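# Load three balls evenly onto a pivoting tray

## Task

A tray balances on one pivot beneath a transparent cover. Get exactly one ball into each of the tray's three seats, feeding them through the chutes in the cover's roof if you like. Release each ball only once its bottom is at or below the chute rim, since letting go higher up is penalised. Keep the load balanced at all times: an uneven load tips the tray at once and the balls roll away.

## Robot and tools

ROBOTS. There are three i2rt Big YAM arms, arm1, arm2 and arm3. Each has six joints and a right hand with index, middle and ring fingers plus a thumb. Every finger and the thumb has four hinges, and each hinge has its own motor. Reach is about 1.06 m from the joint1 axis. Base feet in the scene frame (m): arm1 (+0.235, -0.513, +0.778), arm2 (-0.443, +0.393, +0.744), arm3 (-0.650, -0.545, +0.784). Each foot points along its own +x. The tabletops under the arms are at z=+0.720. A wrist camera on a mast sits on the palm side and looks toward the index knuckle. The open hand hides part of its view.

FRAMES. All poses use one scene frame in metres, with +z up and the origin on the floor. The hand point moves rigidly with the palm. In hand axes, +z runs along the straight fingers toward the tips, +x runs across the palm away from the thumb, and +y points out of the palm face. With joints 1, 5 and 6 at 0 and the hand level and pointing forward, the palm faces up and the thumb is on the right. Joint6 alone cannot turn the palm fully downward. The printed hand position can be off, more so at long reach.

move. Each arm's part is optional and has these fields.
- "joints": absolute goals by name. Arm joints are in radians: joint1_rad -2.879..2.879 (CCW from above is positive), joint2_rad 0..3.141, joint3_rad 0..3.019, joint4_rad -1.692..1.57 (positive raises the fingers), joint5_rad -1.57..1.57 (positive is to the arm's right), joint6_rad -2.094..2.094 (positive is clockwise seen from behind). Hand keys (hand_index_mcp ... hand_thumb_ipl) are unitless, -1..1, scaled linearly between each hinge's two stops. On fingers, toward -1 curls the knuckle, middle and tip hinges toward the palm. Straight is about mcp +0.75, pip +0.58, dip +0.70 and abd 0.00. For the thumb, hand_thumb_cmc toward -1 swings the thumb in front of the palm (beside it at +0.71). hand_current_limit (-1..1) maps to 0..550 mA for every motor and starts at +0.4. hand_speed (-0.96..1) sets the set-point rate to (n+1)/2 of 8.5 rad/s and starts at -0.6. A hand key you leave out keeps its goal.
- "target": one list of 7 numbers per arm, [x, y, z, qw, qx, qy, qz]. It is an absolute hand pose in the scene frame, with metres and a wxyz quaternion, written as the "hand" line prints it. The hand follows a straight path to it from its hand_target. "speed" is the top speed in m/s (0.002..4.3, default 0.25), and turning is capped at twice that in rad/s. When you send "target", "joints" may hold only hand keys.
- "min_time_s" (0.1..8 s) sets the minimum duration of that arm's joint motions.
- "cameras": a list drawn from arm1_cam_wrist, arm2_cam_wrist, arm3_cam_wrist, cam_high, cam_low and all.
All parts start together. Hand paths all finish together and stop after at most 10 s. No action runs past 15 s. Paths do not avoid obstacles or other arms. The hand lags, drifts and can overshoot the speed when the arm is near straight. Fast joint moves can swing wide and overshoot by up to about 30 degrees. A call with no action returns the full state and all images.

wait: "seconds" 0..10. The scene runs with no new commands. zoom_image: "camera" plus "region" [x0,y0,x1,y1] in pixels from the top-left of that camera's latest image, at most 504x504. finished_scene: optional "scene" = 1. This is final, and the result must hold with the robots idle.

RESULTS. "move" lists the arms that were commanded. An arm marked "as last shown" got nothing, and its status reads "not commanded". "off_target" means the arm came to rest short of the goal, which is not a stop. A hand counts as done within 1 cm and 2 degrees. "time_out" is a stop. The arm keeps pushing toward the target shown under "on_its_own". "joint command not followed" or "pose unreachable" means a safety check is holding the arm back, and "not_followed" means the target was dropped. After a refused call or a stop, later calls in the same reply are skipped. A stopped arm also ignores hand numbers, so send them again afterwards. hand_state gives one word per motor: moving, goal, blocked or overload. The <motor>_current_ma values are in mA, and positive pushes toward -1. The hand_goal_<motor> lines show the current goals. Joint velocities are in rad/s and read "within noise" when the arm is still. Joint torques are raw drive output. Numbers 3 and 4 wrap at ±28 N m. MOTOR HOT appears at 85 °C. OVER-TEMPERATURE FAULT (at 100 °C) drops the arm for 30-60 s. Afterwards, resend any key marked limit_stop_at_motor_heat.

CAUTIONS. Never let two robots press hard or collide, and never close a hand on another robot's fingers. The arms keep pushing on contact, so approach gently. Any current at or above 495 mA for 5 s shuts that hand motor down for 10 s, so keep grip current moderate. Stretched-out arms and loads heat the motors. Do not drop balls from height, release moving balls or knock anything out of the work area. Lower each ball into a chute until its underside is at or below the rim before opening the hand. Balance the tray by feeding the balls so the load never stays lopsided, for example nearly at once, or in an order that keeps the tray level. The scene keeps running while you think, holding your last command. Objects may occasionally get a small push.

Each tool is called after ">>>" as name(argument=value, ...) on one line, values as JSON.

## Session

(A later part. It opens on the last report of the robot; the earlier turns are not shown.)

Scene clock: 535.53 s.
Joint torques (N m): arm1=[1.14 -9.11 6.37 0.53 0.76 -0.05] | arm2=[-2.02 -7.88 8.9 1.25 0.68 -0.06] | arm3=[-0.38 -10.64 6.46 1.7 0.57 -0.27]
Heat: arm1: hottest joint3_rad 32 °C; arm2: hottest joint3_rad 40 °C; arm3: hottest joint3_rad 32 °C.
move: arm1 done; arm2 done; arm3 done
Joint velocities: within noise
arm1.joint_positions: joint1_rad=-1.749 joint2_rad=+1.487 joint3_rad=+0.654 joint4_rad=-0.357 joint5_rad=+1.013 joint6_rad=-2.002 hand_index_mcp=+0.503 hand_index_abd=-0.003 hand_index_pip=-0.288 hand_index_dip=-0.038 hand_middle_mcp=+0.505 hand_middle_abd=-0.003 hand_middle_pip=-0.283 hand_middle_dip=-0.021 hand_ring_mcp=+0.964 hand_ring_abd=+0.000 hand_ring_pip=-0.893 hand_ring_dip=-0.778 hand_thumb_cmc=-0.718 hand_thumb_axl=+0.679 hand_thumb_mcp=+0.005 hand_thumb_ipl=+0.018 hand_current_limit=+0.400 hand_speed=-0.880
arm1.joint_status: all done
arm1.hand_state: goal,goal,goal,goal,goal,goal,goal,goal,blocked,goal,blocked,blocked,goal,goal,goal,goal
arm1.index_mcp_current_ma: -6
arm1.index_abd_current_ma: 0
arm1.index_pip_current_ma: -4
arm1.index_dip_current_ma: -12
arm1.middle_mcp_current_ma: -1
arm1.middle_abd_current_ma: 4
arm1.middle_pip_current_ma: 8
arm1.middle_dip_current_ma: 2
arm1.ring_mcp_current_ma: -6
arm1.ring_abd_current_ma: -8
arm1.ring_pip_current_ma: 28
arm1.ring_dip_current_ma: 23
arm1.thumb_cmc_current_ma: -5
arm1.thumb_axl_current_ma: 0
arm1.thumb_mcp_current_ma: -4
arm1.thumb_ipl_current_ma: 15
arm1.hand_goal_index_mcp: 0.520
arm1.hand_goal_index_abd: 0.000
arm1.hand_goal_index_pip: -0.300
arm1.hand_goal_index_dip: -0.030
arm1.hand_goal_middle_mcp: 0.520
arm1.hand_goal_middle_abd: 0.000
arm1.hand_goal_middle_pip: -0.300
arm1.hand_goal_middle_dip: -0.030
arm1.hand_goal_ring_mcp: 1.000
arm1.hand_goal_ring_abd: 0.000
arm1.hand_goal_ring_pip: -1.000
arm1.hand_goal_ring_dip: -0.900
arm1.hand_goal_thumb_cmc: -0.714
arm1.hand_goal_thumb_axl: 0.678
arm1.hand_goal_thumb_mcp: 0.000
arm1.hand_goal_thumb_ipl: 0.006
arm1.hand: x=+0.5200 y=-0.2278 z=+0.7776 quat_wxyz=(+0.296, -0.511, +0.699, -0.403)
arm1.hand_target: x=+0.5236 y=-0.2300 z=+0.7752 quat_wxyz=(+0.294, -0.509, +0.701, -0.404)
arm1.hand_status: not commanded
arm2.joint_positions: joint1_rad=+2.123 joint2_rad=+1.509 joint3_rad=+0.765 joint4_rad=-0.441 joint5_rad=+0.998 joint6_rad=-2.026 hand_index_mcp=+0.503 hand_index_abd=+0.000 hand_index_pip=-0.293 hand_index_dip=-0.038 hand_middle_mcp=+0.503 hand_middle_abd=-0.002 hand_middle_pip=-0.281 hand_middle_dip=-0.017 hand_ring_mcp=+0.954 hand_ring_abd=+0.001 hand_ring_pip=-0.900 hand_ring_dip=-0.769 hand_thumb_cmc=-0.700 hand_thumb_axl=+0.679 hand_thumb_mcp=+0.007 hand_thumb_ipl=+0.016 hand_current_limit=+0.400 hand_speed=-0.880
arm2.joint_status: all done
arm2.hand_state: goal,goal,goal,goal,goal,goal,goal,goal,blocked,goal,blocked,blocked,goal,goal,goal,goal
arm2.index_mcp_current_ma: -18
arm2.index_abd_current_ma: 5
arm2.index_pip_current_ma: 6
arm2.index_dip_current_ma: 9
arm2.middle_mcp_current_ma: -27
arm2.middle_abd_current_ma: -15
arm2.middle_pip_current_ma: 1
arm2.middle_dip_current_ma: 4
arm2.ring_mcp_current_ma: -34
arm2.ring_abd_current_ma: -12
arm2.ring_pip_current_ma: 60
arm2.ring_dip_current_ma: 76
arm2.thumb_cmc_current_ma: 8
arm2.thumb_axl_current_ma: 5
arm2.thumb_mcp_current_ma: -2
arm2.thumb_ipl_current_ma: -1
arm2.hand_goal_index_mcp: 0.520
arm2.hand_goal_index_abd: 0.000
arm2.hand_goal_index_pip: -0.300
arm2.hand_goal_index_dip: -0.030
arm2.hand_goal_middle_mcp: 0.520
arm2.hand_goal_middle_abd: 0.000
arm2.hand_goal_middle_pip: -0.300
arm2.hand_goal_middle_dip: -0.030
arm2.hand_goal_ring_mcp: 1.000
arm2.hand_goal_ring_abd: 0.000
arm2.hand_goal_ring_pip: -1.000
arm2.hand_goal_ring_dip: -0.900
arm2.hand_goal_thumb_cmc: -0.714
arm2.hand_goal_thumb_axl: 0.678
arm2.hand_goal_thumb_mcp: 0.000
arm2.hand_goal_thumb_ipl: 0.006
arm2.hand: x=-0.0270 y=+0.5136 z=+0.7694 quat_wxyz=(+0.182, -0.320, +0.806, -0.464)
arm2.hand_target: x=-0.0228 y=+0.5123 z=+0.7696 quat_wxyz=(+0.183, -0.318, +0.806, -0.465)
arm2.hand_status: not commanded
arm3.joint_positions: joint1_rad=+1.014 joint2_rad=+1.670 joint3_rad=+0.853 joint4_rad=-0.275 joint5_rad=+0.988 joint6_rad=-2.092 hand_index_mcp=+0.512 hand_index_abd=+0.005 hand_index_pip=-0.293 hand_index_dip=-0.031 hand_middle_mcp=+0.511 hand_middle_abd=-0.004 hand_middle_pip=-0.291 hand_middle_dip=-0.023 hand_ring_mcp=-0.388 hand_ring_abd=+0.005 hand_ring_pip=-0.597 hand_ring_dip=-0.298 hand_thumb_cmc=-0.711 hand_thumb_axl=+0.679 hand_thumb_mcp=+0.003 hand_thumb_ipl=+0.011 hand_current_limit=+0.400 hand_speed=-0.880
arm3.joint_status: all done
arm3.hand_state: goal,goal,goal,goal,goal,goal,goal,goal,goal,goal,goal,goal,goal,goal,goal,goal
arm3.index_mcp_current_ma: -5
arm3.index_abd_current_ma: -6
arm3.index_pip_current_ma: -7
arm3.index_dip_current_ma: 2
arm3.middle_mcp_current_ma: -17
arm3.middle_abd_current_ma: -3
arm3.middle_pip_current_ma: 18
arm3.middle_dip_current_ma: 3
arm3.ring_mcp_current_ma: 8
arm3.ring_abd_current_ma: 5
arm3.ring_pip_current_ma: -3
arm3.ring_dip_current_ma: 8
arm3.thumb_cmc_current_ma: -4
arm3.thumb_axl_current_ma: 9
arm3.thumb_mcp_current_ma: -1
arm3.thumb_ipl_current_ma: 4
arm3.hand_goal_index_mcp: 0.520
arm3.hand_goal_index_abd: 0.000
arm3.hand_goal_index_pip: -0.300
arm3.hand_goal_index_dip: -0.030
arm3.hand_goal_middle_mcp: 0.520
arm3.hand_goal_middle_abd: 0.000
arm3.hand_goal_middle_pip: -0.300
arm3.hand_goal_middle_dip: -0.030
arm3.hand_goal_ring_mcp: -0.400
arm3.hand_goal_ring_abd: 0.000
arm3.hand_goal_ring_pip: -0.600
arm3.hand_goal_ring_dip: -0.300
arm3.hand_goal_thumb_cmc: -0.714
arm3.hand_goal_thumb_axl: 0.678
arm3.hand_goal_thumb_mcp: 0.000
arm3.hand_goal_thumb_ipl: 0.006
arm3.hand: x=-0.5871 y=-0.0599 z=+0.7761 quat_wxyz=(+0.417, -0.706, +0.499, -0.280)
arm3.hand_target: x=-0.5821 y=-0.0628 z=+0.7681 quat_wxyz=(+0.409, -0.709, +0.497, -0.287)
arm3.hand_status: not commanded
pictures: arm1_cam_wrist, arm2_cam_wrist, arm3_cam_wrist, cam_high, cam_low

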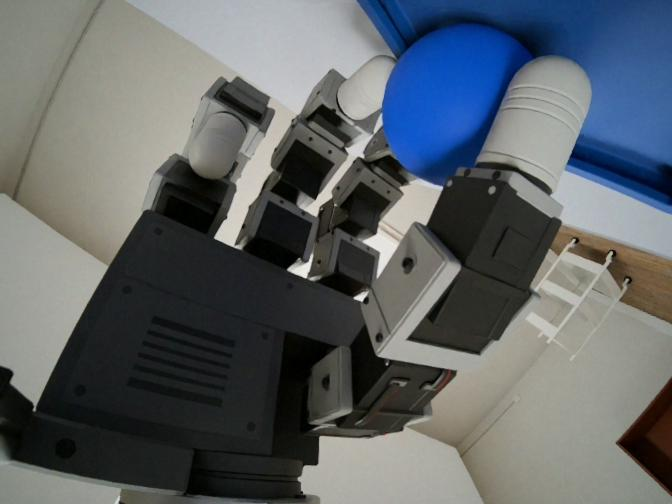

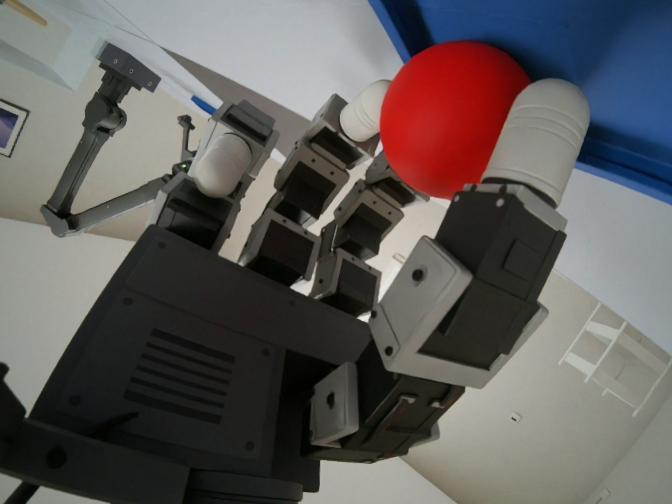

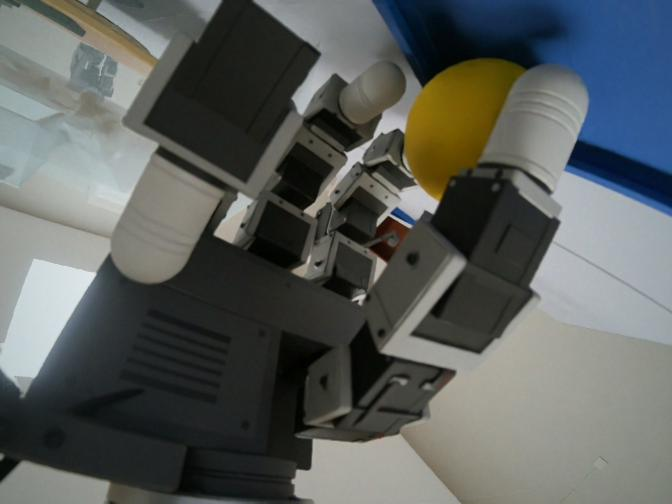

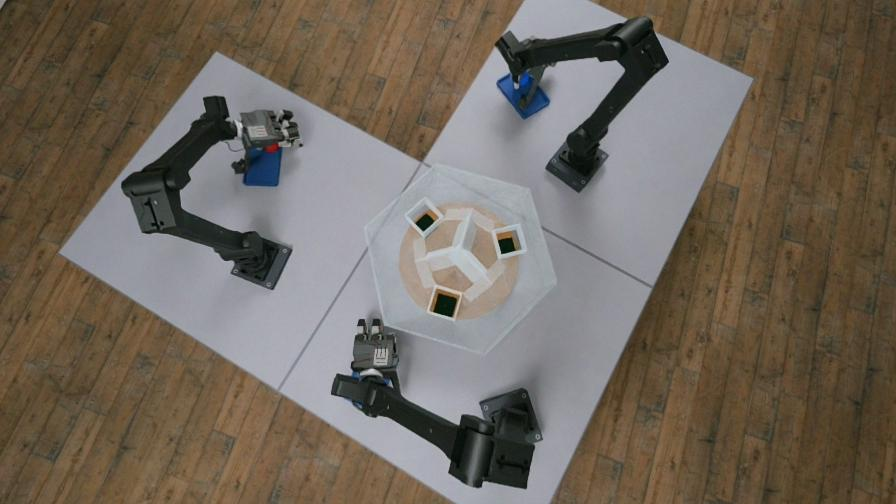

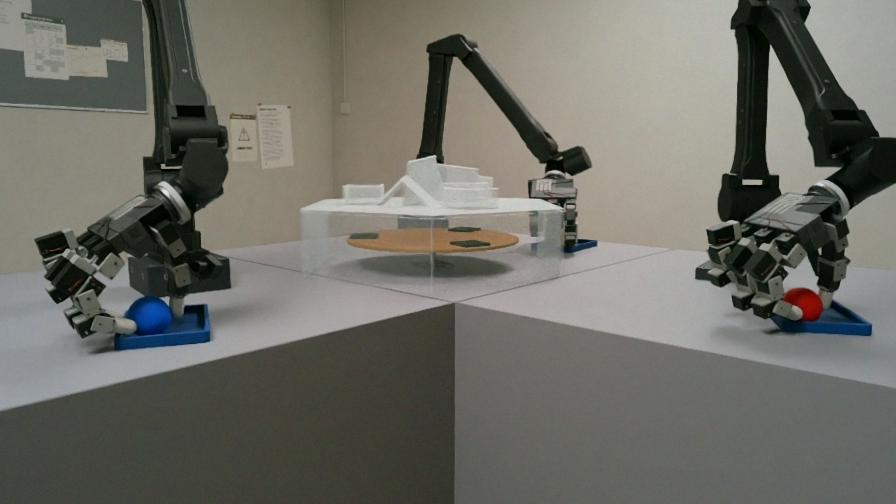

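>>> move(arm1={"joints":{"hand_index_mcp":0.46,"hand_middle_mcp":0.46,"hand_thumb_mcp":-0.08}}, arm2={"joints":{"hand_index_mcp":0.46,"hand_middle_mcp":0.46,"hand_thumb_mcp":-0.08}}, arm3={"joints":{"hand_index_mcp":0.48,"hand_middle_mcp":0.48,"hand_thumb_mcp":-0.02,"hand_thumb_cmc":-0.65}}, cameras=["arm1_cam_wrist","arm2_cam_wrist","arm3_cam_wrist","cam_low"])

>>> zoom_image(camera="cam_low", region=[30, 240, 250, 364])

>>> zoom_image(camera="cam_low", region=[680, 190, 896, 344])

Scene clock: 546.87 s.
Joint torques (N m): arm1=[1.26 -9.11 6.37 0.51 0.76 -0.05] | arm2=[-2.08 -7.94 8.91 1.25 0.69 -0.06] | arm3=[-0.38 -10.58 6.46 1.65 0.58 -0.27]
Heat: arm1: hottest joint3_rad 32 °C; arm2: hottest joint3_rad 40 °C; arm3: hottest joint3_rad 32 °C.
move: arm1 off_target; arm2 off_target; arm3 off_target
Joint velocities: within noise
arm1.joint_positions: joint1_rad=-1.749 joint2_rad=+1.487 joint3_rad=+0.654 joint4_rad=-0.357 joint5_rad=+1.013 joint6_rad=-2.003 hand_index_mcp=+0.465 hand_index_abd=+0.003 hand_index_pip=-0.288 hand_index_dip=-0.038 hand_middle_mcp=+0.487 hand_middle_abd=-0.003 hand_middle_pip=-0.283 hand_middle_dip=-0.021 hand_ring_mcp=+0.964 hand_ring_abd=+0.000 hand_ring_pip=-0.893 hand_ring_dip=-0.778 hand_thumb_cmc=-0.715 hand_thumb_axl=+0.679 hand_thumb_mcp=-0.002 hand_thumb_ipl=+0.020 hand_current_limit=+0.400 hand_speed=-0.880
arm1.joint_status: hand_middle_mcp off_target (ended at +0.487, target +0.460); hand_thumb_mcp off_target (ended at -0.002, target -0.080); the others done
arm1.hand_state: goal,goal,goal,goal,blocked,goal,goal,goal,blocked,goal,blocked,blocked,goal,goal,blocked,goal
arm1.index_mcp_current_ma: -16
arm1.index_abd_current_ma: 4
arm1.index_pip_current_ma: -2
arm1.index_dip_current_ma: -2
arm1.middle_mcp_current_ma: 13
arm1.middle_abd_current_ma: 7
arm1.middle_pip_current_ma: 10
arm1.middle_dip_current_ma: 13
arm1.ring_mcp_current_ma: -17
arm1.ring_abd_current_ma: -6
arm1.ring_pip_current_ma: 37
arm1.ring_dip_current_ma: 33
arm1.thumb_cmc_current_ma: -5
arm1.thumb_axl_current_ma: -9
arm1.thumb_mcp_current_ma: 12
arm1.thumb_ipl_current_ma: -6
arm1.hand_goal_index_mcp: 0.460
arm1.hand_goal_index_abd: 0.000
arm1.hand_goal_index_pip: -0.300
arm1.hand_goal_index_dip: -0.030
arm1.hand_goal_middle_mcp: 0.460
arm1.hand_goal_middle_abd: 0.000
arm1.hand_goal_middle_pip: -0.300
arm1.hand_goal_middle_dip: -0.030
arm1.hand_goal_ring_mcp: 1.000
arm1.hand_goal_ring_abd: 0.000
arm1.hand_goal_ring_pip: -1.000
arm1.hand_goal_ring_dip: -0.900
arm1.hand_goal_thumb_cmc: -0.714
arm1.hand_goal_thumb_axl: 0.678
arm1.hand_goal_thumb_mcp: -0.080
arm1.hand_goal_thumb_ipl: 0.006
arm1.hand: x=+0.5200 y=-0.2279 z=+0.7776 quat_wxyz=(+0.296, -0.511, +0.699, -0.403)
arm1.hand_target: x=+0.5236 y=-0.2299 z=+0.7752 quat_wxyz=(+0.294, -0.509, +0.701, -0.405)
arm1.hand_status: not commanded
arm2.joint_positions: joint1_rad=+2.123 joint2_rad=+1.509 joint3_rad=+0.765 joint4_rad=-0.441 joint5_rad=+0.998 joint6_rad=-2.026 hand_index_mcp=+0.448 hand_index_abd=+0.000 hand_index_pip=-0.292 hand_index_dip=-0.038 hand_middle_mcp=+0.495 hand_middle_abd=-0.003 hand_middle_pip=-0.280 hand_middle_dip=-0.017 hand_ring_mcp=+0.954 hand_ring_abd=+0.001 hand_ring_pip=-0.900 hand_ring_dip=-0.769 hand_thumb_cmc=-0.700 hand_thumb_axl=+0.679 hand_thumb_mcp=+0.002 hand_thumb_ipl=+0.016 hand_current_limit=+0.400 hand_speed=-0.880
arm2.joint_status: hand_middle_mcp off_target (ended at +0.495, target +0.460); hand_thumb_mcp off_target (ended at +0.002, target -0.080); the others done
arm2.hand_state: goal,goal,goal,goal,blocked,goal,goal,goal,blocked,goal,blocked,blocked,goal,goal,blocked,goal
arm2.index_mcp_current_ma: -16
arm2.index_abd_current_ma: 5
arm2.index_pip_current_ma: 19
arm2.index_dip_current_ma: -1
arm2.middle_mcp_current_ma: 1
arm2.middle_abd_current_ma: -9
arm2.middle_pip_current_ma: 12
arm2.middle_dip_current_ma: -12
arm2.ring_mcp_current_ma: -11
arm2.ring_abd_current_ma: -17
arm2.ring_pip_current_ma: 74
arm2.ring_dip_current_ma: 72
arm2.thumb_cmc_current_ma: 13
arm2.thumb_axl_current_ma: 0
arm2.thumb_mcp_current_ma: 56
arm2.thumb_ipl_current_ma: -3
arm2.hand_goal_index_mcp: 0.460
arm2.hand_goal_index_abd: 0.000
arm2.hand_goal_index_pip: -0.300
arm2.hand_goal_index_dip: -0.030
arm2.hand_goal_middle_mcp: 0.460
arm2.hand_goal_middle_abd: 0.000
arm2.hand_goal_middle_pip: -0.300
arm2.hand_goal_middle_dip: -0.030
arm2.hand_goal_ring_mcp: 1.000
arm2.hand_goal_ring_abd: 0.000
arm2.hand_goal_ring_pip: -1.000
arm2.hand_goal_ring_dip: -0.900
arm2.hand_goal_thumb_cmc: -0.714
arm2.hand_goal_thumb_axl: 0.678
arm2.hand_goal_thumb_mcp: -0.080
arm2.hand_goal_thumb_ipl: 0.006
arm2.hand: x=-0.0270 y=+0.5136 z=+0.7694 quat_wxyz=(+0.182, -0.320, +0.806, -0.464)
arm2.hand_target: x=-0.0229 y=+0.5123 z=+0.7696 quat_wxyz=(+0.183, -0.318, +0.806, -0.465)
arm2.hand_status: not commanded
arm3.joint_positions: joint1_rad=+1.014 joint2_rad=+1.670 joint3_rad=+0.853 joint4_rad=-0.275 joint5_rad=+0.988 joint6_rad=-2.093 hand_index_mcp=+0.500 hand_index_abd=+0.005 hand_index_pip=-0.292 hand_index_dip=-0.030 hand_middle_mcp=+0.472 hand_middle_abd=-0.004 hand_middle_pip=-0.291 hand_middle_dip=-0.023 hand_ring_mcp=-0.388 hand_ring_abd=+0.005 hand_ring_pip=-0.597 hand_ring_dip=-0.298 hand_thumb_cmc=-0.695 hand_thumb_axl=+0.676 hand_thumb_mcp=-0.001 hand_thumb_ipl=+0.015 hand_current_limit=+0.400 hand_speed=-0.880
arm3.joint_status: hand_index_mcp off_target (ended at +0.500, target +0.480); hand_thumb_cmc off_target (ended at -0.695, target -0.650); the others done
arm3.hand_state: blocked,goal,goal,goal,goal,goal,goal,goal,goal,goal,goal,goal,blocked,goal,goal,goal
arm3.index_mcp_current_ma: 10
arm3.index_abd_current_ma: -4
arm3.index_pip_current_ma: -1
arm3.index_dip_current_ma: 0
arm3.middle_mcp_current_ma: -12
arm3.middle_abd_current_ma: -5
arm3.middle_pip_current_ma: 12
arm3.middle_dip_current_ma: -3
arm3.ring_mcp_current_ma: 10
arm3.ring_abd_current_ma: 1
arm3.ring_pip_current_ma: -4
arm3.ring_dip_current_ma: 8
arm3.thumb_cmc_current_ma: -43
arm3.thumb_axl_current_ma: 8
arm3.thumb_mcp_current_ma: 12
arm3.thumb_ipl_current_ma: 7
arm3.hand_goal_index_mcp: 0.480
arm3.hand_goal_index_abd: 0.000
arm3.hand_goal_index_pip: -0.300
arm3.hand_goal_index_dip: -0.030
arm3.hand_goal_middle_mcp: 0.480
arm3.hand_goal_middle_abd: 0.000
arm3.hand_goal_middle_pip: -0.300
arm3.hand_goal_middle_dip: -0.030
arm3.hand_goal_ring_mcp: -0.400
arm3.hand_goal_ring_abd: 0.000
arm3.hand_goal_ring_pip: -0.600
arm3.hand_goal_ring_dip: -0.300
arm3.hand_goal_thumb_cmc: -0.650
arm3.hand_goal_thumb_axl: 0.678
arm3.hand_goal_thumb_mcp: -0.020
arm3.hand_goal_thumb_ipl: 0.006
arm3.hand: x=-0.5871 y=-0.0600 z=+0.7761 quat_wxyz=(+0.417, -0.706, +0.499, -0.281)
arm3.hand_target: x=-0.5821 y=-0.0628 z=+0.7681 quat_wxyz=(+0.409, -0.709, +0.497, -0.287)
arm3.hand_status: not commanded

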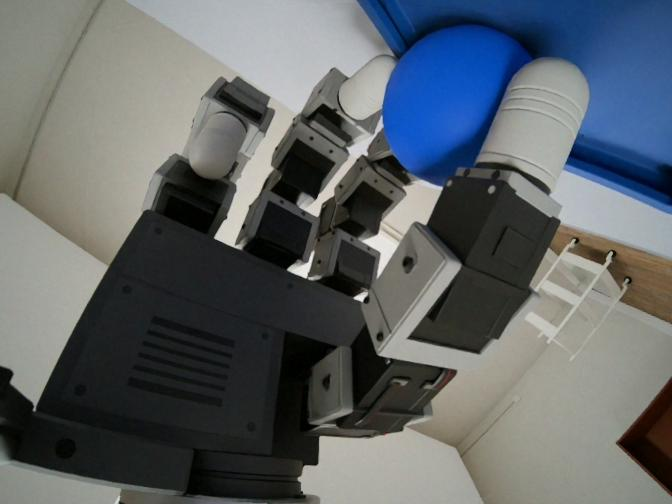

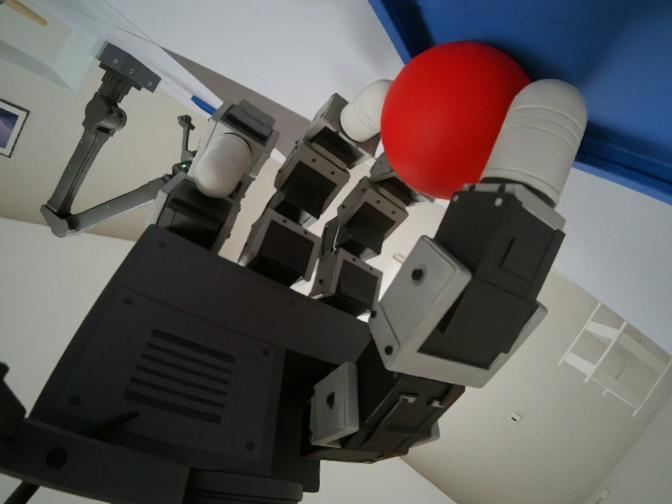

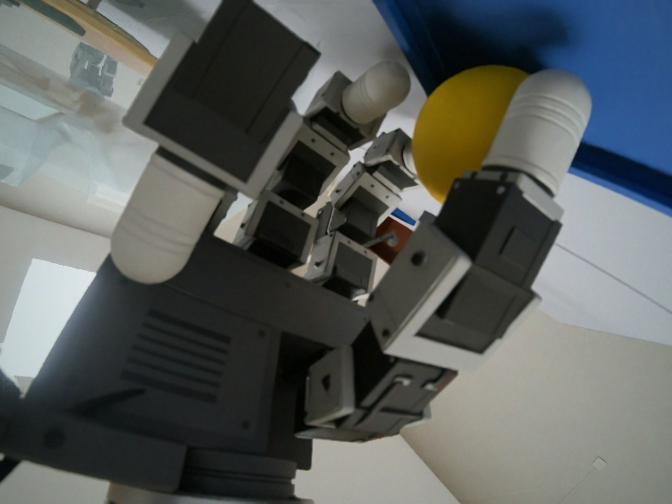

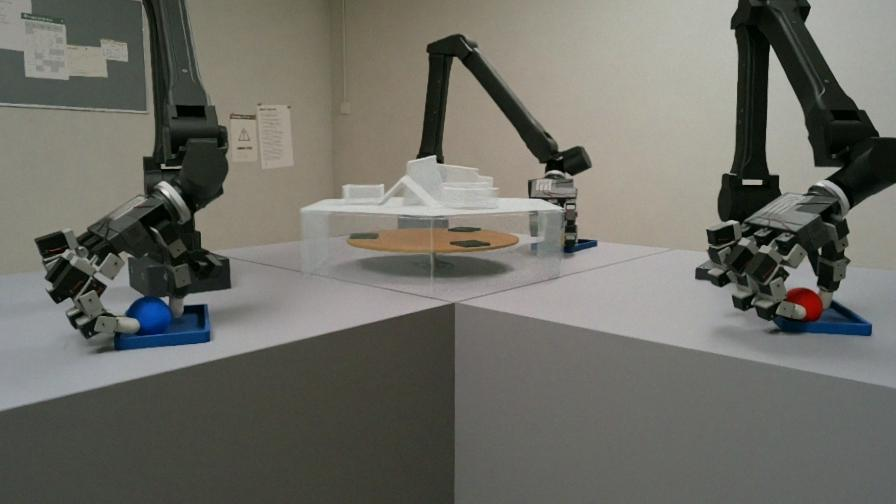

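Scaled by 2.291 from the camera's image (finer frame: 1280x720).

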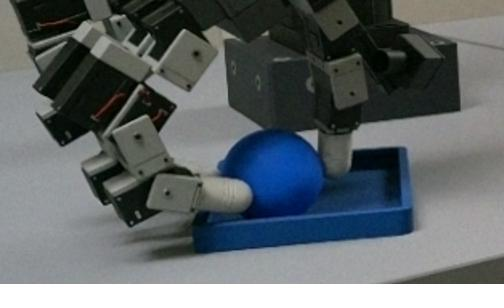

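Scaled by 2.333 from the camera's image (finer frame: 1280x720).

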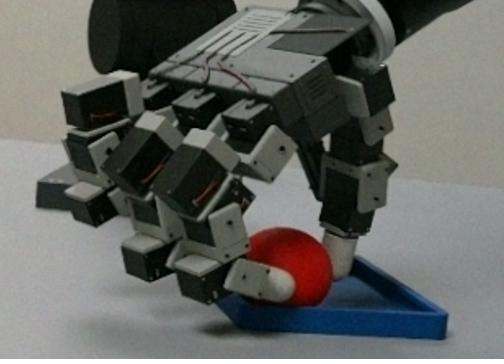

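>>> move(arm1={"joints":{"hand_index_mcp":0.36,"hand_middle_mcp":0.34,"hand_thumb_mcp":-0.22}}, arm2={"joints":{"hand_index_mcp":0.36,"hand_middle_mcp":0.34,"hand_thumb_mcp":-0.20}}, arm3={"joints":{"hand_speed":-0.6,"hand_index_mcp":0.68,"hand_middle_mcp":0.68,"hand_thumb_mcp":0.14,"hand_thumb_cmc":-0.714}}, cameras=["arm1_cam_wrist","arm2_cam_wrist","arm3_cam_wrist"])

Scene clock: 555.13 s.
Joint torques (N m): arm1=[1.26 -9.17 6.39 0.51 0.75 -0.05] | arm2=[-1.96 -8 8.87 1.25 0.68 -0.05] | arm3=[-0.38 -10.64 6.5 1.7 0.62 -0.27]
Heat: arm1: hottest joint3_rad 31 °C; arm2: hottest joint3_rad 39 °C; arm3: hottest joint3_rad 32 °C.
move: arm1 off_target; arm2 off_target; arm3 off_target
Joint velocities: within noise
arm1.joint_positions: joint1_rad=-1.751 joint2_rad=+1.487 joint3_rad=+0.654 joint4_rad=-0.357 joint5_rad=+1.013 joint6_rad=-2.003 hand_index_mcp=+0.440 hand_index_abd=+0.003 hand_index_pip=-0.286 hand_index_dip=-0.037 hand_middle_mcp=+0.456 hand_middle_abd=-0.003 hand_middle_pip=-0.272 hand_middle_dip=-0.021 hand_ring_mcp=+0.964 hand_ring_abd=+0.000 hand_ring_pip=-0.893 hand_ring_dip=-0.778 hand_thumb_cmc=-0.711 hand_thumb_axl=+0.679 hand_thumb_mcp=-0.002 hand_thumb_ipl=+0.050 hand_current_limit=+0.400 hand_speed=-0.880
arm1.joint_status: hand_index_mcp off_target (ended at +0.440, target +0.360); hand_middle_mcp off_target (ended at +0.456, target +0.340); hand_thumb_mcp off_target (ended at -0.002, target -0.220)
arm1.hand_state: blocked,goal,goal,goal,blocked,goal,blocked,goal,blocked,goal,blocked,blocked,goal,goal,blocked,blocked
arm1.index_mcp_current_ma: 11
arm1.index_abd_current_ma: 0
arm1.index_pip_current_ma: -2
arm1.index_dip_current_ma: -11
arm1.middle_mcp_current_ma: 34
arm1.middle_abd_current_ma: 3
arm1.middle_pip_current_ma: -8
arm1.middle_dip_current_ma: 6
arm1.ring_mcp_current_ma: -10
arm1.ring_abd_current_ma: 4
arm1.ring_pip_current_ma: 33
arm1.ring_dip_current_ma: 20
arm1.thumb_cmc_current_ma: -9
arm1.thumb_axl_current_ma: -8
arm1.thumb_mcp_current_ma: 116
arm1.thumb_ipl_current_ma: -7
arm1.hand_goal_index_mcp: 0.360
arm1.hand_goal_index_abd: 0.000
arm1.hand_goal_index_pip: -0.300
arm1.hand_goal_index_dip: -0.030
arm1.hand_goal_middle_mcp: 0.340
arm1.hand_goal_middle_abd: 0.000
arm1.hand_goal_middle_pip: -0.300
arm1.hand_goal_middle_dip: -0.030
arm1.hand_goal_ring_mcp: 1.000
arm1.hand_goal_ring_abd: 0.000
arm1.hand_goal_ring_pip: -1.000
arm1.hand_goal_ring_dip: -0.900
arm1.hand_goal_thumb_cmc: -0.714
arm1.hand_goal_thumb_axl: 0.678
arm1.hand_goal_thumb_mcp: -0.220
arm1.hand_goal_thumb_ipl: 0.006
arm1.hand: x=+0.5204 y=-0.2283 z=+0.7776 quat_wxyz=(+0.296, -0.510, +0.699, -0.403)
arm1.hand_target: x=+0.5236 y=-0.2300 z=+0.7752 quat_wxyz=(+0.294, -0.509, +0.701, -0.405)
arm1.hand_status: not commanded
arm2.joint_positions: joint1_rad=+2.122 joint2_rad=+1.509 joint3_rad=+0.765 joint4_rad=-0.441 joint5_rad=+0.998 joint6_rad=-2.026 hand_index_mcp=+0.423 hand_index_abd=+0.001 hand_index_pip=-0.290 hand_index_dip=-0.038 hand_middle_mcp=+0.468 hand_middle_abd=-0.003 hand_middle_pip=-0.269 hand_middle_dip=-0.017 hand_ring_mcp=+0.954 hand_ring_abd=+0.001 hand_ring_pip=-0.900 hand_ring_dip=-0.769 hand_thumb_cmc=-0.700 hand_thumb_axl=+0.679 hand_thumb_mcp=+0.002 hand_thumb_ipl=+0.043 hand_current_limit=+0.400 hand_speed=-0.880
arm2.joint_status: hand_index_mcp off_target (ended at +0.423, target +0.360); hand_middle_mcp off_target (ended at +0.468, target +0.340); hand_thumb_mcp off_target (ended at +0.002, target -0.200)
arm2.hand_state: blocked,goal,goal,goal,blocked,goal,blocked,goal,blocked,goal,blocked,blocked,goal,goal,blocked,blocked
arm2.index_mcp_current_ma: 24
arm2.index_abd_current_ma: 1
arm2.index_pip_current_ma: 16
arm2.index_dip_current_ma: 10
arm2.middle_mcp_current_ma: 79
arm2.middle_abd_current_ma: 4
arm2.middle_pip_current_ma: 10
arm2.middle_dip_current_ma: -12
arm2.ring_mcp_current_ma: -18
arm2.ring_abd_current_ma: 5
arm2.ring_pip_current_ma: 60
arm2.ring_dip_current_ma: 69
arm2.thumb_cmc_current_ma: 8
arm2.thumb_axl_current_ma: 4
arm2.thumb_mcp_current_ma: 174
arm2.thumb_ipl_current_ma: 25
arm2.hand_goal_index_mcp: 0.360
arm2.hand_goal_index_abd: 0.000
arm2.hand_goal_index_pip: -0.300
arm2.hand_goal_index_dip: -0.030
arm2.hand_goal_middle_mcp: 0.340
arm2.hand_goal_middle_abd: 0.000
arm2.hand_goal_middle_pip: -0.300
arm2.hand_goal_middle_dip: -0.030
arm2.hand_goal_ring_mcp: 1.000
arm2.hand_goal_ring_abd: 0.000
arm2.hand_goal_ring_pip: -1.000
arm2.hand_goal_ring_dip: -0.900
arm2.hand_goal_thumb_cmc: -0.714
arm2.hand_goal_thumb_axl: 0.678
arm2.hand_goal_thumb_mcp: -0.200
arm2.hand_goal_thumb_ipl: 0.006
arm2.hand: x=-0.0269 y=+0.5131 z=+0.7694 quat_wxyz=(+0.182, -0.319, +0.806, -0.465)
arm2.hand_target: x=-0.0228 y=+0.5122 z=+0.7696 quat_wxyz=(+0.183, -0.317, +0.806, -0.465)
arm2.hand_status: not commanded
arm3.joint_positions: joint1_rad=+1.014 joint2_rad=+1.670 joint3_rad=+0.853 joint4_rad=-0.275 joint5_rad=+0.988 joint6_rad=-2.093 hand_index_mcp=+0.651 hand_index_abd=+0.005 hand_index_pip=-0.298 hand_index_dip=-0.031 hand_middle_mcp=+0.655 hand_middle_abd=-0.004 hand_middle_pip=-0.291 hand_middle_dip=-0.023 hand_ring_mcp=-0.388 hand_ring_abd=+0.005 hand_ring_pip=-0.597 hand_ring_dip=-0.298 hand_thumb_cmc=-0.711 hand_thumb_axl=+0.679 hand_thumb_mcp=+0.137 hand_thumb_ipl=+0.009 hand_current_limit=+0.400 hand_speed=-0.600
arm3.joint_status: hand_index_mcp off_target (ended at +0.651, target +0.680); hand_middle_mcp off_target (ended at +0.655, target +0.680); the others done
arm3.hand_state: blocked,goal,goal,goal,blocked,goal,goal,goal,goal,goal,goal,goal,goal,goal,goal,goal
arm3.index_mcp_current_ma: -20
arm3.index_abd_current_ma: -3
arm3.index_pip_current_ma: -5
arm3.index_dip_current_ma: 0
arm3.middle_mcp_current_ma: -23
arm3.middle_abd_current_ma: 2
arm3.middle_pip_current_ma: 15
arm3.middle_dip_current_ma: 2
arm3.ring_mcp_current_ma: 9
arm3.ring_abd_current_ma: 0
arm3.ring_pip_current_ma: 0
arm3.ring_dip_current_ma: 8
arm3.thumb_cmc_current_ma: -6
arm3.thumb_axl_current_ma: 12
arm3.thumb_mcp_current_ma: -6
arm3.thumb_ipl_current_ma: 2
arm3.hand_goal_index_mcp: 0.680
arm3.hand_goal_index_abd: 0.000
arm3.hand_goal_index_pip: -0.300
arm3.hand_goal_index_dip: -0.030
arm3.hand_goal_middle_mcp: 0.680
arm3.hand_goal_middle_abd: 0.000
arm3.hand_goal_middle_pip: -0.300
arm3.hand_goal_middle_dip: -0.030
arm3.hand_goal_ring_mcp: -0.400
arm3.hand_goal_ring_abd: 0.000
arm3.hand_goal_ring_pip: -0.600
arm3.hand_goal_ring_dip: -0.300
arm3.hand_goal_thumb_cmc: -0.714
arm3.hand_goal_thumb_axl: 0.678
arm3.hand_goal_thumb_mcp: 0.140
arm3.hand_goal_thumb_ipl: 0.006
arm3.hand: x=-0.5871 y=-0.0600 z=+0.7761 quat_wxyz=(+0.417, -0.706, +0.499, -0.281)
arm3.hand_target: x=-0.5820 y=-0.0628 z=+0.7682 quat_wxyz=(+0.409, -0.709, +0.497, -0.287)
arm3.hand_status: not commanded

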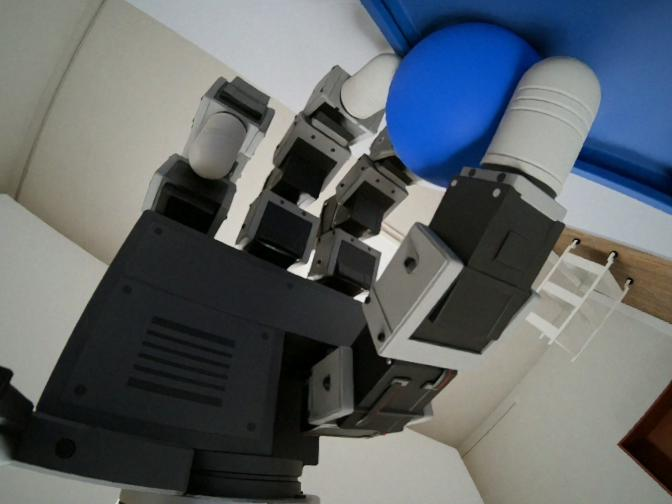

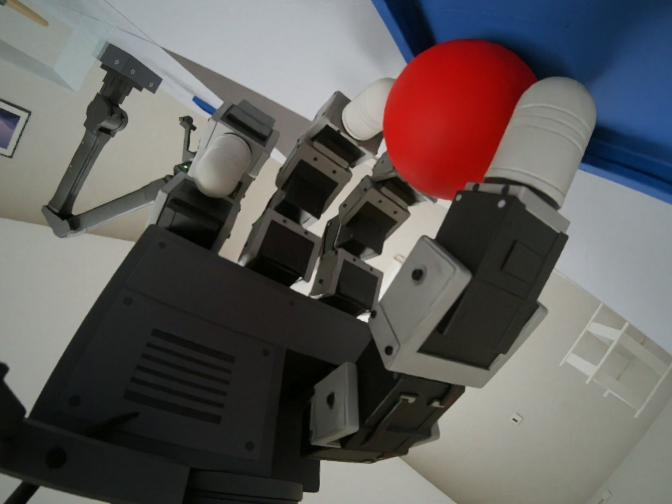

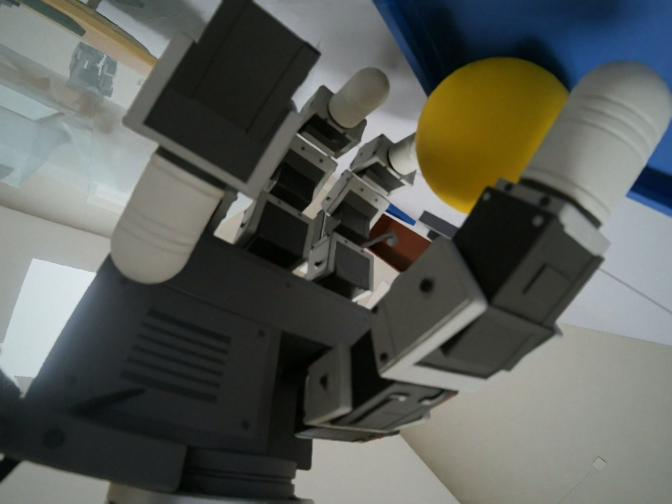

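>>> move(arm1={"joints":{"hand_index_mcp":0.32,"hand_middle_mcp":0.28,"hand_thumb_mcp":-0.30}}, arm2={"joints":{"hand_index_mcp":0.34,"hand_middle_mcp":0.29,"hand_thumb_mcp":-0.25}}, arm3={"target":[-0.5900,-0.0490,0.845,0.4096,-0.7094,0.4968,-0.2868],"speed":0.15})

>>> move(arm3={"target":[-0.5905,-0.0490,0.815,0.4096,-0.7094,0.4968,-0.2868],"speed":0.12}, cameras=["arm1_cam_wrist","arm2_cam_wrist","arm3_cam_wrist","cam_low"])

Scene clock: 559.20 s.
Joint torques (N m): arm1=[1.38 -9.17 6.38 0.51 0.76 -0.04] | arm2=[-1.9 -8 8.87 1.25 0.67 -0.05] | arm3=[0.97 -10.87 10.06 0.92 0.83 -0.03]
Heat: arm1: hottest joint3_rad 31 °C; arm2: hottest joint3_rad 39 °C; arm3: hottest joint3_rad 32 °C.
move: arm1 off_target; arm2 off_target; arm3 off_target
Joint velocities: within noise
arm1.joint_positions: joint1_rad=-1.751 joint2_rad=+1.487 joint3_rad=+0.654 joint4_rad=-0.357 joint5_rad=+1.013 joint6_rad=-2.003 hand_index_mcp=+0.426 hand_index_abd=+0.003 hand_index_pip=-0.281 hand_index_dip=-0.037 hand_middle_mcp=+0.442 hand_middle_abd=-0.003 hand_middle_pip=-0.265 hand_middle_dip=-0.021 hand_ring_mcp=+0.964 hand_ring_abd=+0.000 hand_ring_pip=-0.893 hand_ring_dip=-0.778 hand_thumb_cmc=-0.710 hand_thumb_axl=+0.679 hand_thumb_mcp=-0.004 hand_thumb_ipl=+0.068 hand_current_limit=+0.400 hand_speed=-0.880
arm1.joint_status: hand_index_mcp off_target (ended at +0.426, target +0.320); hand_middle_mcp off_target (ended at +0.442, target +0.280); hand_thumb_mcp off_target (ended at -0.004, target -0.300)
arm1.hand_state: blocked,goal,goal,goal,blocked,goal,blocked,goal,blocked,goal,blocked,blocked,goal,goal,blocked,blocked
arm1.index_mcp_current_ma: 19
arm1.index_abd_current_ma: -1
arm1.index_pip_current_ma: -9
arm1.index_dip_current_ma: -14
arm1.middle_mcp_current_ma: 72
arm1.middle_abd_current_ma: 25
arm1.middle_pip_current_ma: 10
arm1.middle_dip_current_ma: -9
arm1.ring_mcp_current_ma: -11
arm1.ring_abd_current_ma: -21
arm1.ring_pip_current_ma: 13
arm1.ring_dip_current_ma: 36
arm1.thumb_cmc_current_ma: -11
arm1.thumb_axl_current_ma: -4
arm1.thumb_mcp_current_ma: 191
arm1.thumb_ipl_current_ma: 17
arm1.hand_goal_index_mcp: 0.320
arm1.hand_goal_index_abd: 0.000
arm1.hand_goal_index_pip: -0.300
arm1.hand_goal_index_dip: -0.030
arm1.hand_goal_middle_mcp: 0.280
arm1.hand_goal_middle_abd: 0.000
arm1.hand_goal_middle_pip: -0.300
arm1.hand_goal_middle_dip: -0.030
arm1.hand_goal_ring_mcp: 1.000
arm1.hand_goal_ring_abd: 0.000
arm1.hand_goal_ring_pip: -1.000
arm1.hand_goal_ring_dip: -0.900
arm1.hand_goal_thumb_cmc: -0.714
arm1.hand_goal_thumb_axl: 0.678
arm1.hand_goal_thumb_mcp: -0.300
arm1.hand_goal_thumb_ipl: 0.006
arm1.hand: x=+0.5204 y=-0.2283 z=+0.7776 quat_wxyz=(+0.296, -0.510, +0.699, -0.403)
arm1.hand_target: x=+0.5236 y=-0.2300 z=+0.7752 quat_wxyz=(+0.294, -0.509, +0.701, -0.405)
arm1.hand_status: not commanded
arm2.joint_positions: joint1_rad=+2.122 joint2_rad=+1.509 joint3_rad=+0.765 joint4_rad=-0.441 joint5_rad=+0.998 joint6_rad=-2.026 hand_index_mcp=+0.416 hand_index_abd=+0.001 hand_index_pip=-0.289 hand_index_dip=-0.038 hand_middle_mcp=+0.459 hand_middle_abd=-0.003 hand_middle_pip=-0.263 hand_middle_dip=-0.017 hand_ring_mcp=+0.954 hand_ring_abd=+0.001 hand_ring_pip=-0.900 hand_ring_dip=-0.769 hand_thumb_cmc=-0.700 hand_thumb_axl=+0.679 hand_thumb_mcp=+0.001 hand_thumb_ipl=+0.052 hand_current_limit=+0.400 hand_speed=-0.880
arm2.joint_status: hand_index_mcp off_target (ended at +0.416, target +0.340); hand_middle_mcp off_target (ended at +0.459, target +0.290); hand_thumb_mcp off_target (ended at +0.001, target -0.250)
arm2.hand_state: blocked,goal,goal,goal,blocked,goal,blocked,goal,blocked,goal,blocked,blocked,goal,goal,blocked,blocked
arm2.index_mcp_current_ma: 37
arm2.index_abd_current_ma: 6
arm2.index_pip_current_ma: 16
arm2.index_dip_current_ma: 14
arm2.middle_mcp_current_ma: 121
arm2.middle_abd_current_ma: 7
arm2.middle_pip_current_ma: 14
arm2.middle_dip_current_ma: 0
arm2.ring_mcp_current_ma: -19
arm2.ring_abd_current_ma: -1
arm2.ring_pip_current_ma: 68
arm2.ring_dip_current_ma: 73
arm2.thumb_cmc_current_ma: 14
arm2.thumb_axl_current_ma: 6
arm2.thumb_mcp_current_ma: 255
arm2.thumb_ipl_current_ma: 38
arm2.hand_goal_index_mcp: 0.340
arm2.hand_goal_index_abd: 0.000
arm2.hand_goal_index_pip: -0.300
arm2.hand_goal_index_dip: -0.030
arm2.hand_goal_middle_mcp: 0.290
arm2.hand_goal_middle_abd: 0.000
arm2.hand_goal_middle_pip: -0.300
arm2.hand_goal_middle_dip: -0.030
arm2.hand_goal_ring_mcp: 1.000
arm2.hand_goal_ring_abd: 0.000
arm2.hand_goal_ring_pip: -1.000
arm2.hand_goal_ring_dip: -0.900
arm2.hand_goal_thumb_cmc: -0.714
arm2.hand_goal_thumb_axl: 0.678
arm2.hand_goal_thumb_mcp: -0.250
arm2.hand_goal_thumb_ipl: 0.006
arm2.hand: x=-0.0269 y=+0.5131 z=+0.7694 quat_wxyz=(+0.182, -0.319, +0.806, -0.465)
arm2.hand_target: x=-0.0228 y=+0.5122 z=+0.7696 quat_wxyz=(+0.183, -0.317, +0.806, -0.465)
arm2.hand_status: not commanded
arm3.joint_positions: joint1_rad=+1.014 joint2_rad=+1.561 joint3_rad=+0.941 joint4_rad=-0.513 joint5_rad=+0.989 joint6_rad=-2.093 hand_index_mcp=+0.651 hand_index_abd=+0.005 hand_index_pip=-0.298 hand_index_dip=-0.031 hand_middle_mcp=+0.655 hand_middle_abd=-0.004 hand_middle_pip=-0.291 hand_middle_dip=-0.023 hand_ring_mcp=-0.388 hand_ring_abd=+0.005 hand_ring_pip=-0.597 hand_ring_dip=-0.298 hand_thumb_cmc=-0.711 hand_thumb_axl=+0.679 hand_thumb_mcp=+0.137 hand_thumb_ipl=+0.009 hand_current_limit=+0.400 hand_speed=-0.600
arm3.joint_status: not commanded
arm3.hand_state: blocked,goal,goal,goal,blocked,goal,goal,goal,goal,goal,goal,goal,goal,goal,goal,goal
arm3.index_mcp_current_ma: -21
arm3.index_abd_current_ma: -8
arm3.index_pip_current_ma: -1
arm3.index_dip_current_ma: -3
arm3.middle_mcp_current_ma: -19
arm3.middle_abd_current_ma: 7
arm3.middle_pip_current_ma: 8
arm3.middle_dip_current_ma: -3
arm3.ring_mcp_current_ma: 7
arm3.ring_abd_current_ma: 2
arm3.ring_pip_current_ma: -4
arm3.ring_dip_current_ma: 8
arm3.thumb_cmc_current_ma: -7
arm3.thumb_axl_current_ma: 8
arm3.thumb_mcp_current_ma: -7
arm3.thumb_ipl_current_ma: 2
arm3.hand_goal_index_mcp: 0.680
arm3.hand_goal_index_abd: 0.000
arm3.hand_goal_index_pip: -0.300
arm3.hand_goal_index_dip: -0.030
arm3.hand_goal_middle_mcp: 0.680
arm3.hand_goal_middle_abd: 0.000
arm3.hand_goal_middle_pip: -0.300
arm3.hand_goal_middle_dip: -0.030
arm3.hand_goal_ring_mcp: -0.400
arm3.hand_goal_ring_abd: 0.000
arm3.hand_goal_ring_pip: -0.600
arm3.hand_goal_ring_dip: -0.300
arm3.hand_goal_thumb_cmc: -0.714
arm3.hand_goal_thumb_axl: 0.678
arm3.hand_goal_thumb_mcp: 0.140
arm3.hand_goal_thumb_ipl: 0.006
arm3.hand: x=-0.5865 y=-0.0600 z=+0.8384 quat_wxyz=(+0.403, -0.714, +0.492, -0.293)
arm3.hand_target: x=-0.5901 y=-0.0492 z=+0.8451 quat_wxyz=(+0.410, -0.709, +0.497, -0.287)
arm3.hand_status: off_target (0.013 m and 1.2 deg from the pose sent, 0.070 m and 1.2 deg at the start)
pictures: none

Scene clock: 560.33 s.
Joint torques (N m): arm1=[1.32 -9.17 6.38 0.49 0.76 -0.04] | arm2=[-1.96 -7.94 8.92 1.25 0.67 -0.06] | arm3=[0.97 -10.64 7.08 1.73 0.84 -0.03]
Heat: arm1: hottest joint3_rad 31 °C; arm2: hottest joint3_rad 39 °C; arm3: hottest joint3_rad 32 °C.
move: arm3 done
Joint velocities: within noise
arm1, arm2: as last shown
arm1.index_mcp_current_ma: 33
arm1.index_abd_current_ma: 2
arm1.index_pip_current_ma: 0
arm1.index_dip_current_ma: -7
arm1.middle_mcp_current_ma: 58
arm1.middle_abd_current_ma: 12
arm1.middle_pip_current_ma: 15
arm1.middle_dip_current_ma: 12
arm1.ring_mcp_current_ma: -15
arm1.ring_abd_current_ma: -7
arm1.ring_pip_current_ma: 26
arm1.ring_dip_current_ma: 32
arm1.thumb_axl_current_ma: 4
arm1.thumb_mcp_current_ma: 199
arm1.thumb_ipl_current_ma: 13
arm2.index_mcp_current_ma: 35
arm2.index_abd_current_ma: -12
arm2.index_pip_current_ma: 14
arm2.index_dip_current_ma: 4
arm2.middle_mcp_current_ma: 130
arm2.middle_abd_current_ma: 2
arm2.middle_pip_current_ma: 36
arm2.middle_dip_current_ma: 7
arm2.ring_abd_current_ma: -5
arm2.ring_pip_current_ma: 74
arm2.ring_dip_current_ma: 75
arm2.thumb_axl_current_ma: 2
arm2.thumb_mcp_current_ma: 257
arm2.thumb_ipl_current_ma: 14
arm3.joint_positions: joint1_rad=+1.014 joint2_rad=+1.604 joint3_rad=+0.941 joint4_rad=-0.451 joint5_rad=+0.989 joint6_rad=-2.091 hand_index_mcp=+0.651 hand_index_abd=+0.005 hand_index_pip=-0.298 hand_index_dip=-0.031 hand_middle_mcp=+0.655 hand_middle_abd=-0.004 hand_middle_pip=-0.291 hand_middle_dip=-0.023 hand_ring_mcp=-0.388 hand_ring_abd=+0.005 hand_ring_pip=-0.597 hand_ring_dip=-0.298 hand_thumb_cmc=-0.711 hand_thumb_axl=+0.679 hand_thumb_mcp=+0.137 hand_thumb_ipl=+0.009 hand_current_limit=+0.400 hand_speed=-0.600
arm3.joint_status: not commanded
arm3.hand_state: blocked,goal,goal,goal,blocked,goal,goal,goal,goal,goal,goal,goal,goal,goal,goal,goal
arm3.index_mcp_current_ma: -15
arm3.index_abd_current_ma: -12
arm3.index_pip_current_ma: -4
arm3.index_dip_current_ma: 0
arm3.middle_mcp_current_ma: -26
arm3.middle_abd_current_ma: -1
arm3.middle_pip_current_ma: 16
arm3.middle_dip_current_ma: 7
arm3.ring_mcp_current_ma: 9
arm3.ring_abd_current_ma: 0
arm3.ring_pip_current_ma: -5
arm3.ring_dip_current_ma: 9
arm3.thumb_cmc_current_ma: -4
arm3.thumb_axl_current_ma: 14
arm3.thumb_mcp_current_ma: -7
arm3.thumb_ipl_current_ma: 2
arm3.hand_goal_index_mcp: 0.680
arm3.hand_goal_index_abd: 0.000
arm3.hand_goal_index_pip: -0.300
arm3.hand_goal_index_dip: -0.030
arm3.hand_goal_middle_mcp: 0.680
arm3.hand_goal_middle_abd: 0.000
arm3.hand_goal_middle_pip: -0.300
arm3.hand_goal_middle_dip: -0.030
arm3.hand_goal_ring_mcp: -0.400
arm3.hand_goal_ring_abd: 0.000
arm3.hand_goal_ring_pip: -0.600
arm3.hand_goal_ring_dip: -0.300
arm3.hand_goal_thumb_cmc: -0.714
arm3.hand_goal_thumb_axl: 0.678
arm3.hand_goal_thumb_mcp: 0.140
arm3.hand_goal_thumb_ipl: 0.006
arm3.hand: x=-0.5874 y=-0.0492 z=+0.8236 quat_wxyz=(+0.410, -0.710, +0.496, -0.287)
arm3.hand_target: x=-0.5905 y=-0.0491 z=+0.8151 quat_wxyz=(+0.410, -0.709, +0.497, -0.287)
arm3.hand_status: done (0.009 m and 0.1 deg from the pose sent, 0.026 m and 1.2 deg at the start)

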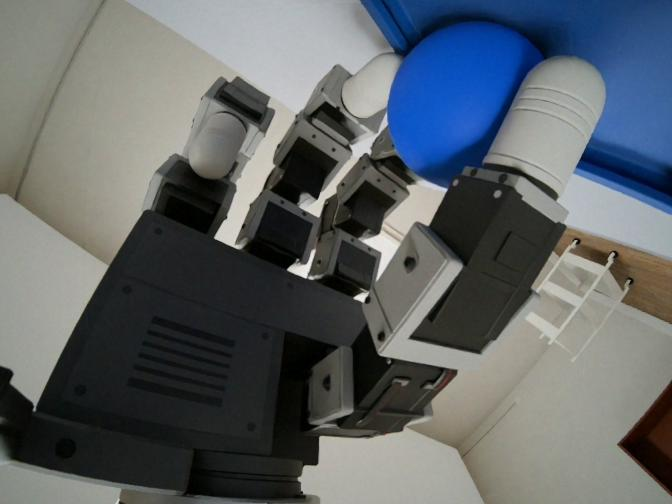

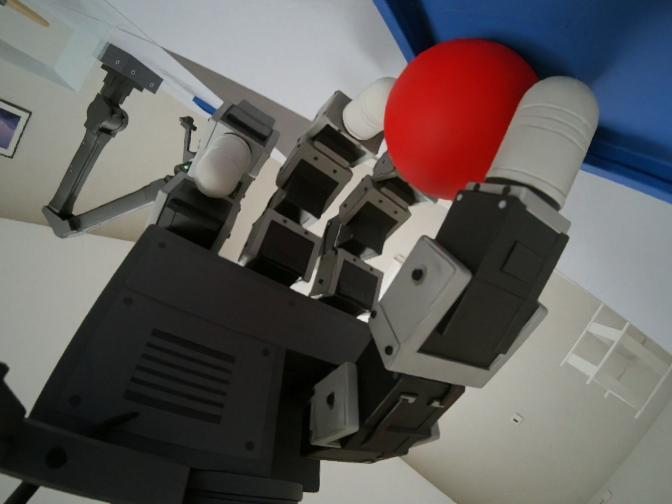

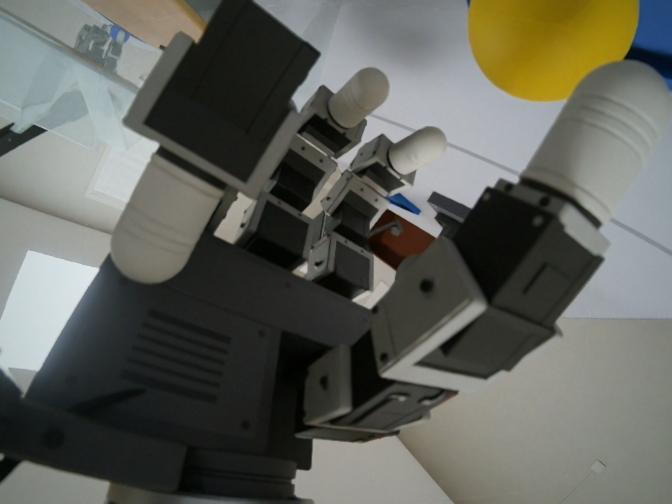

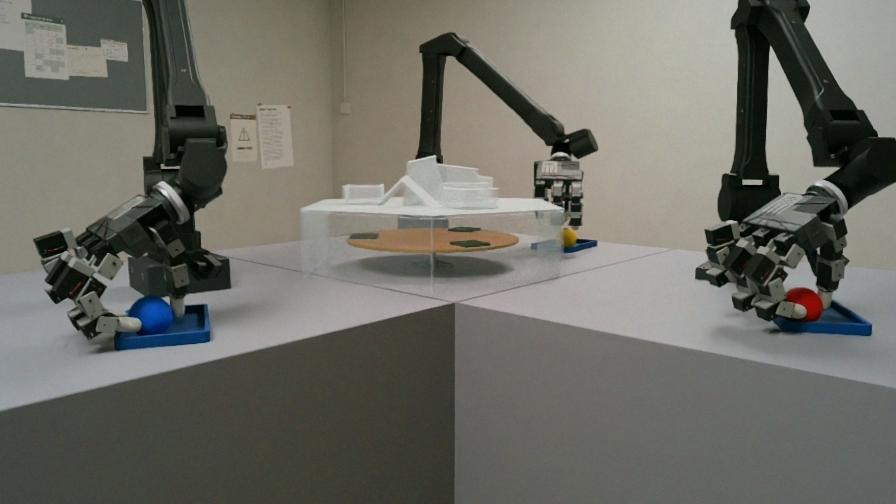

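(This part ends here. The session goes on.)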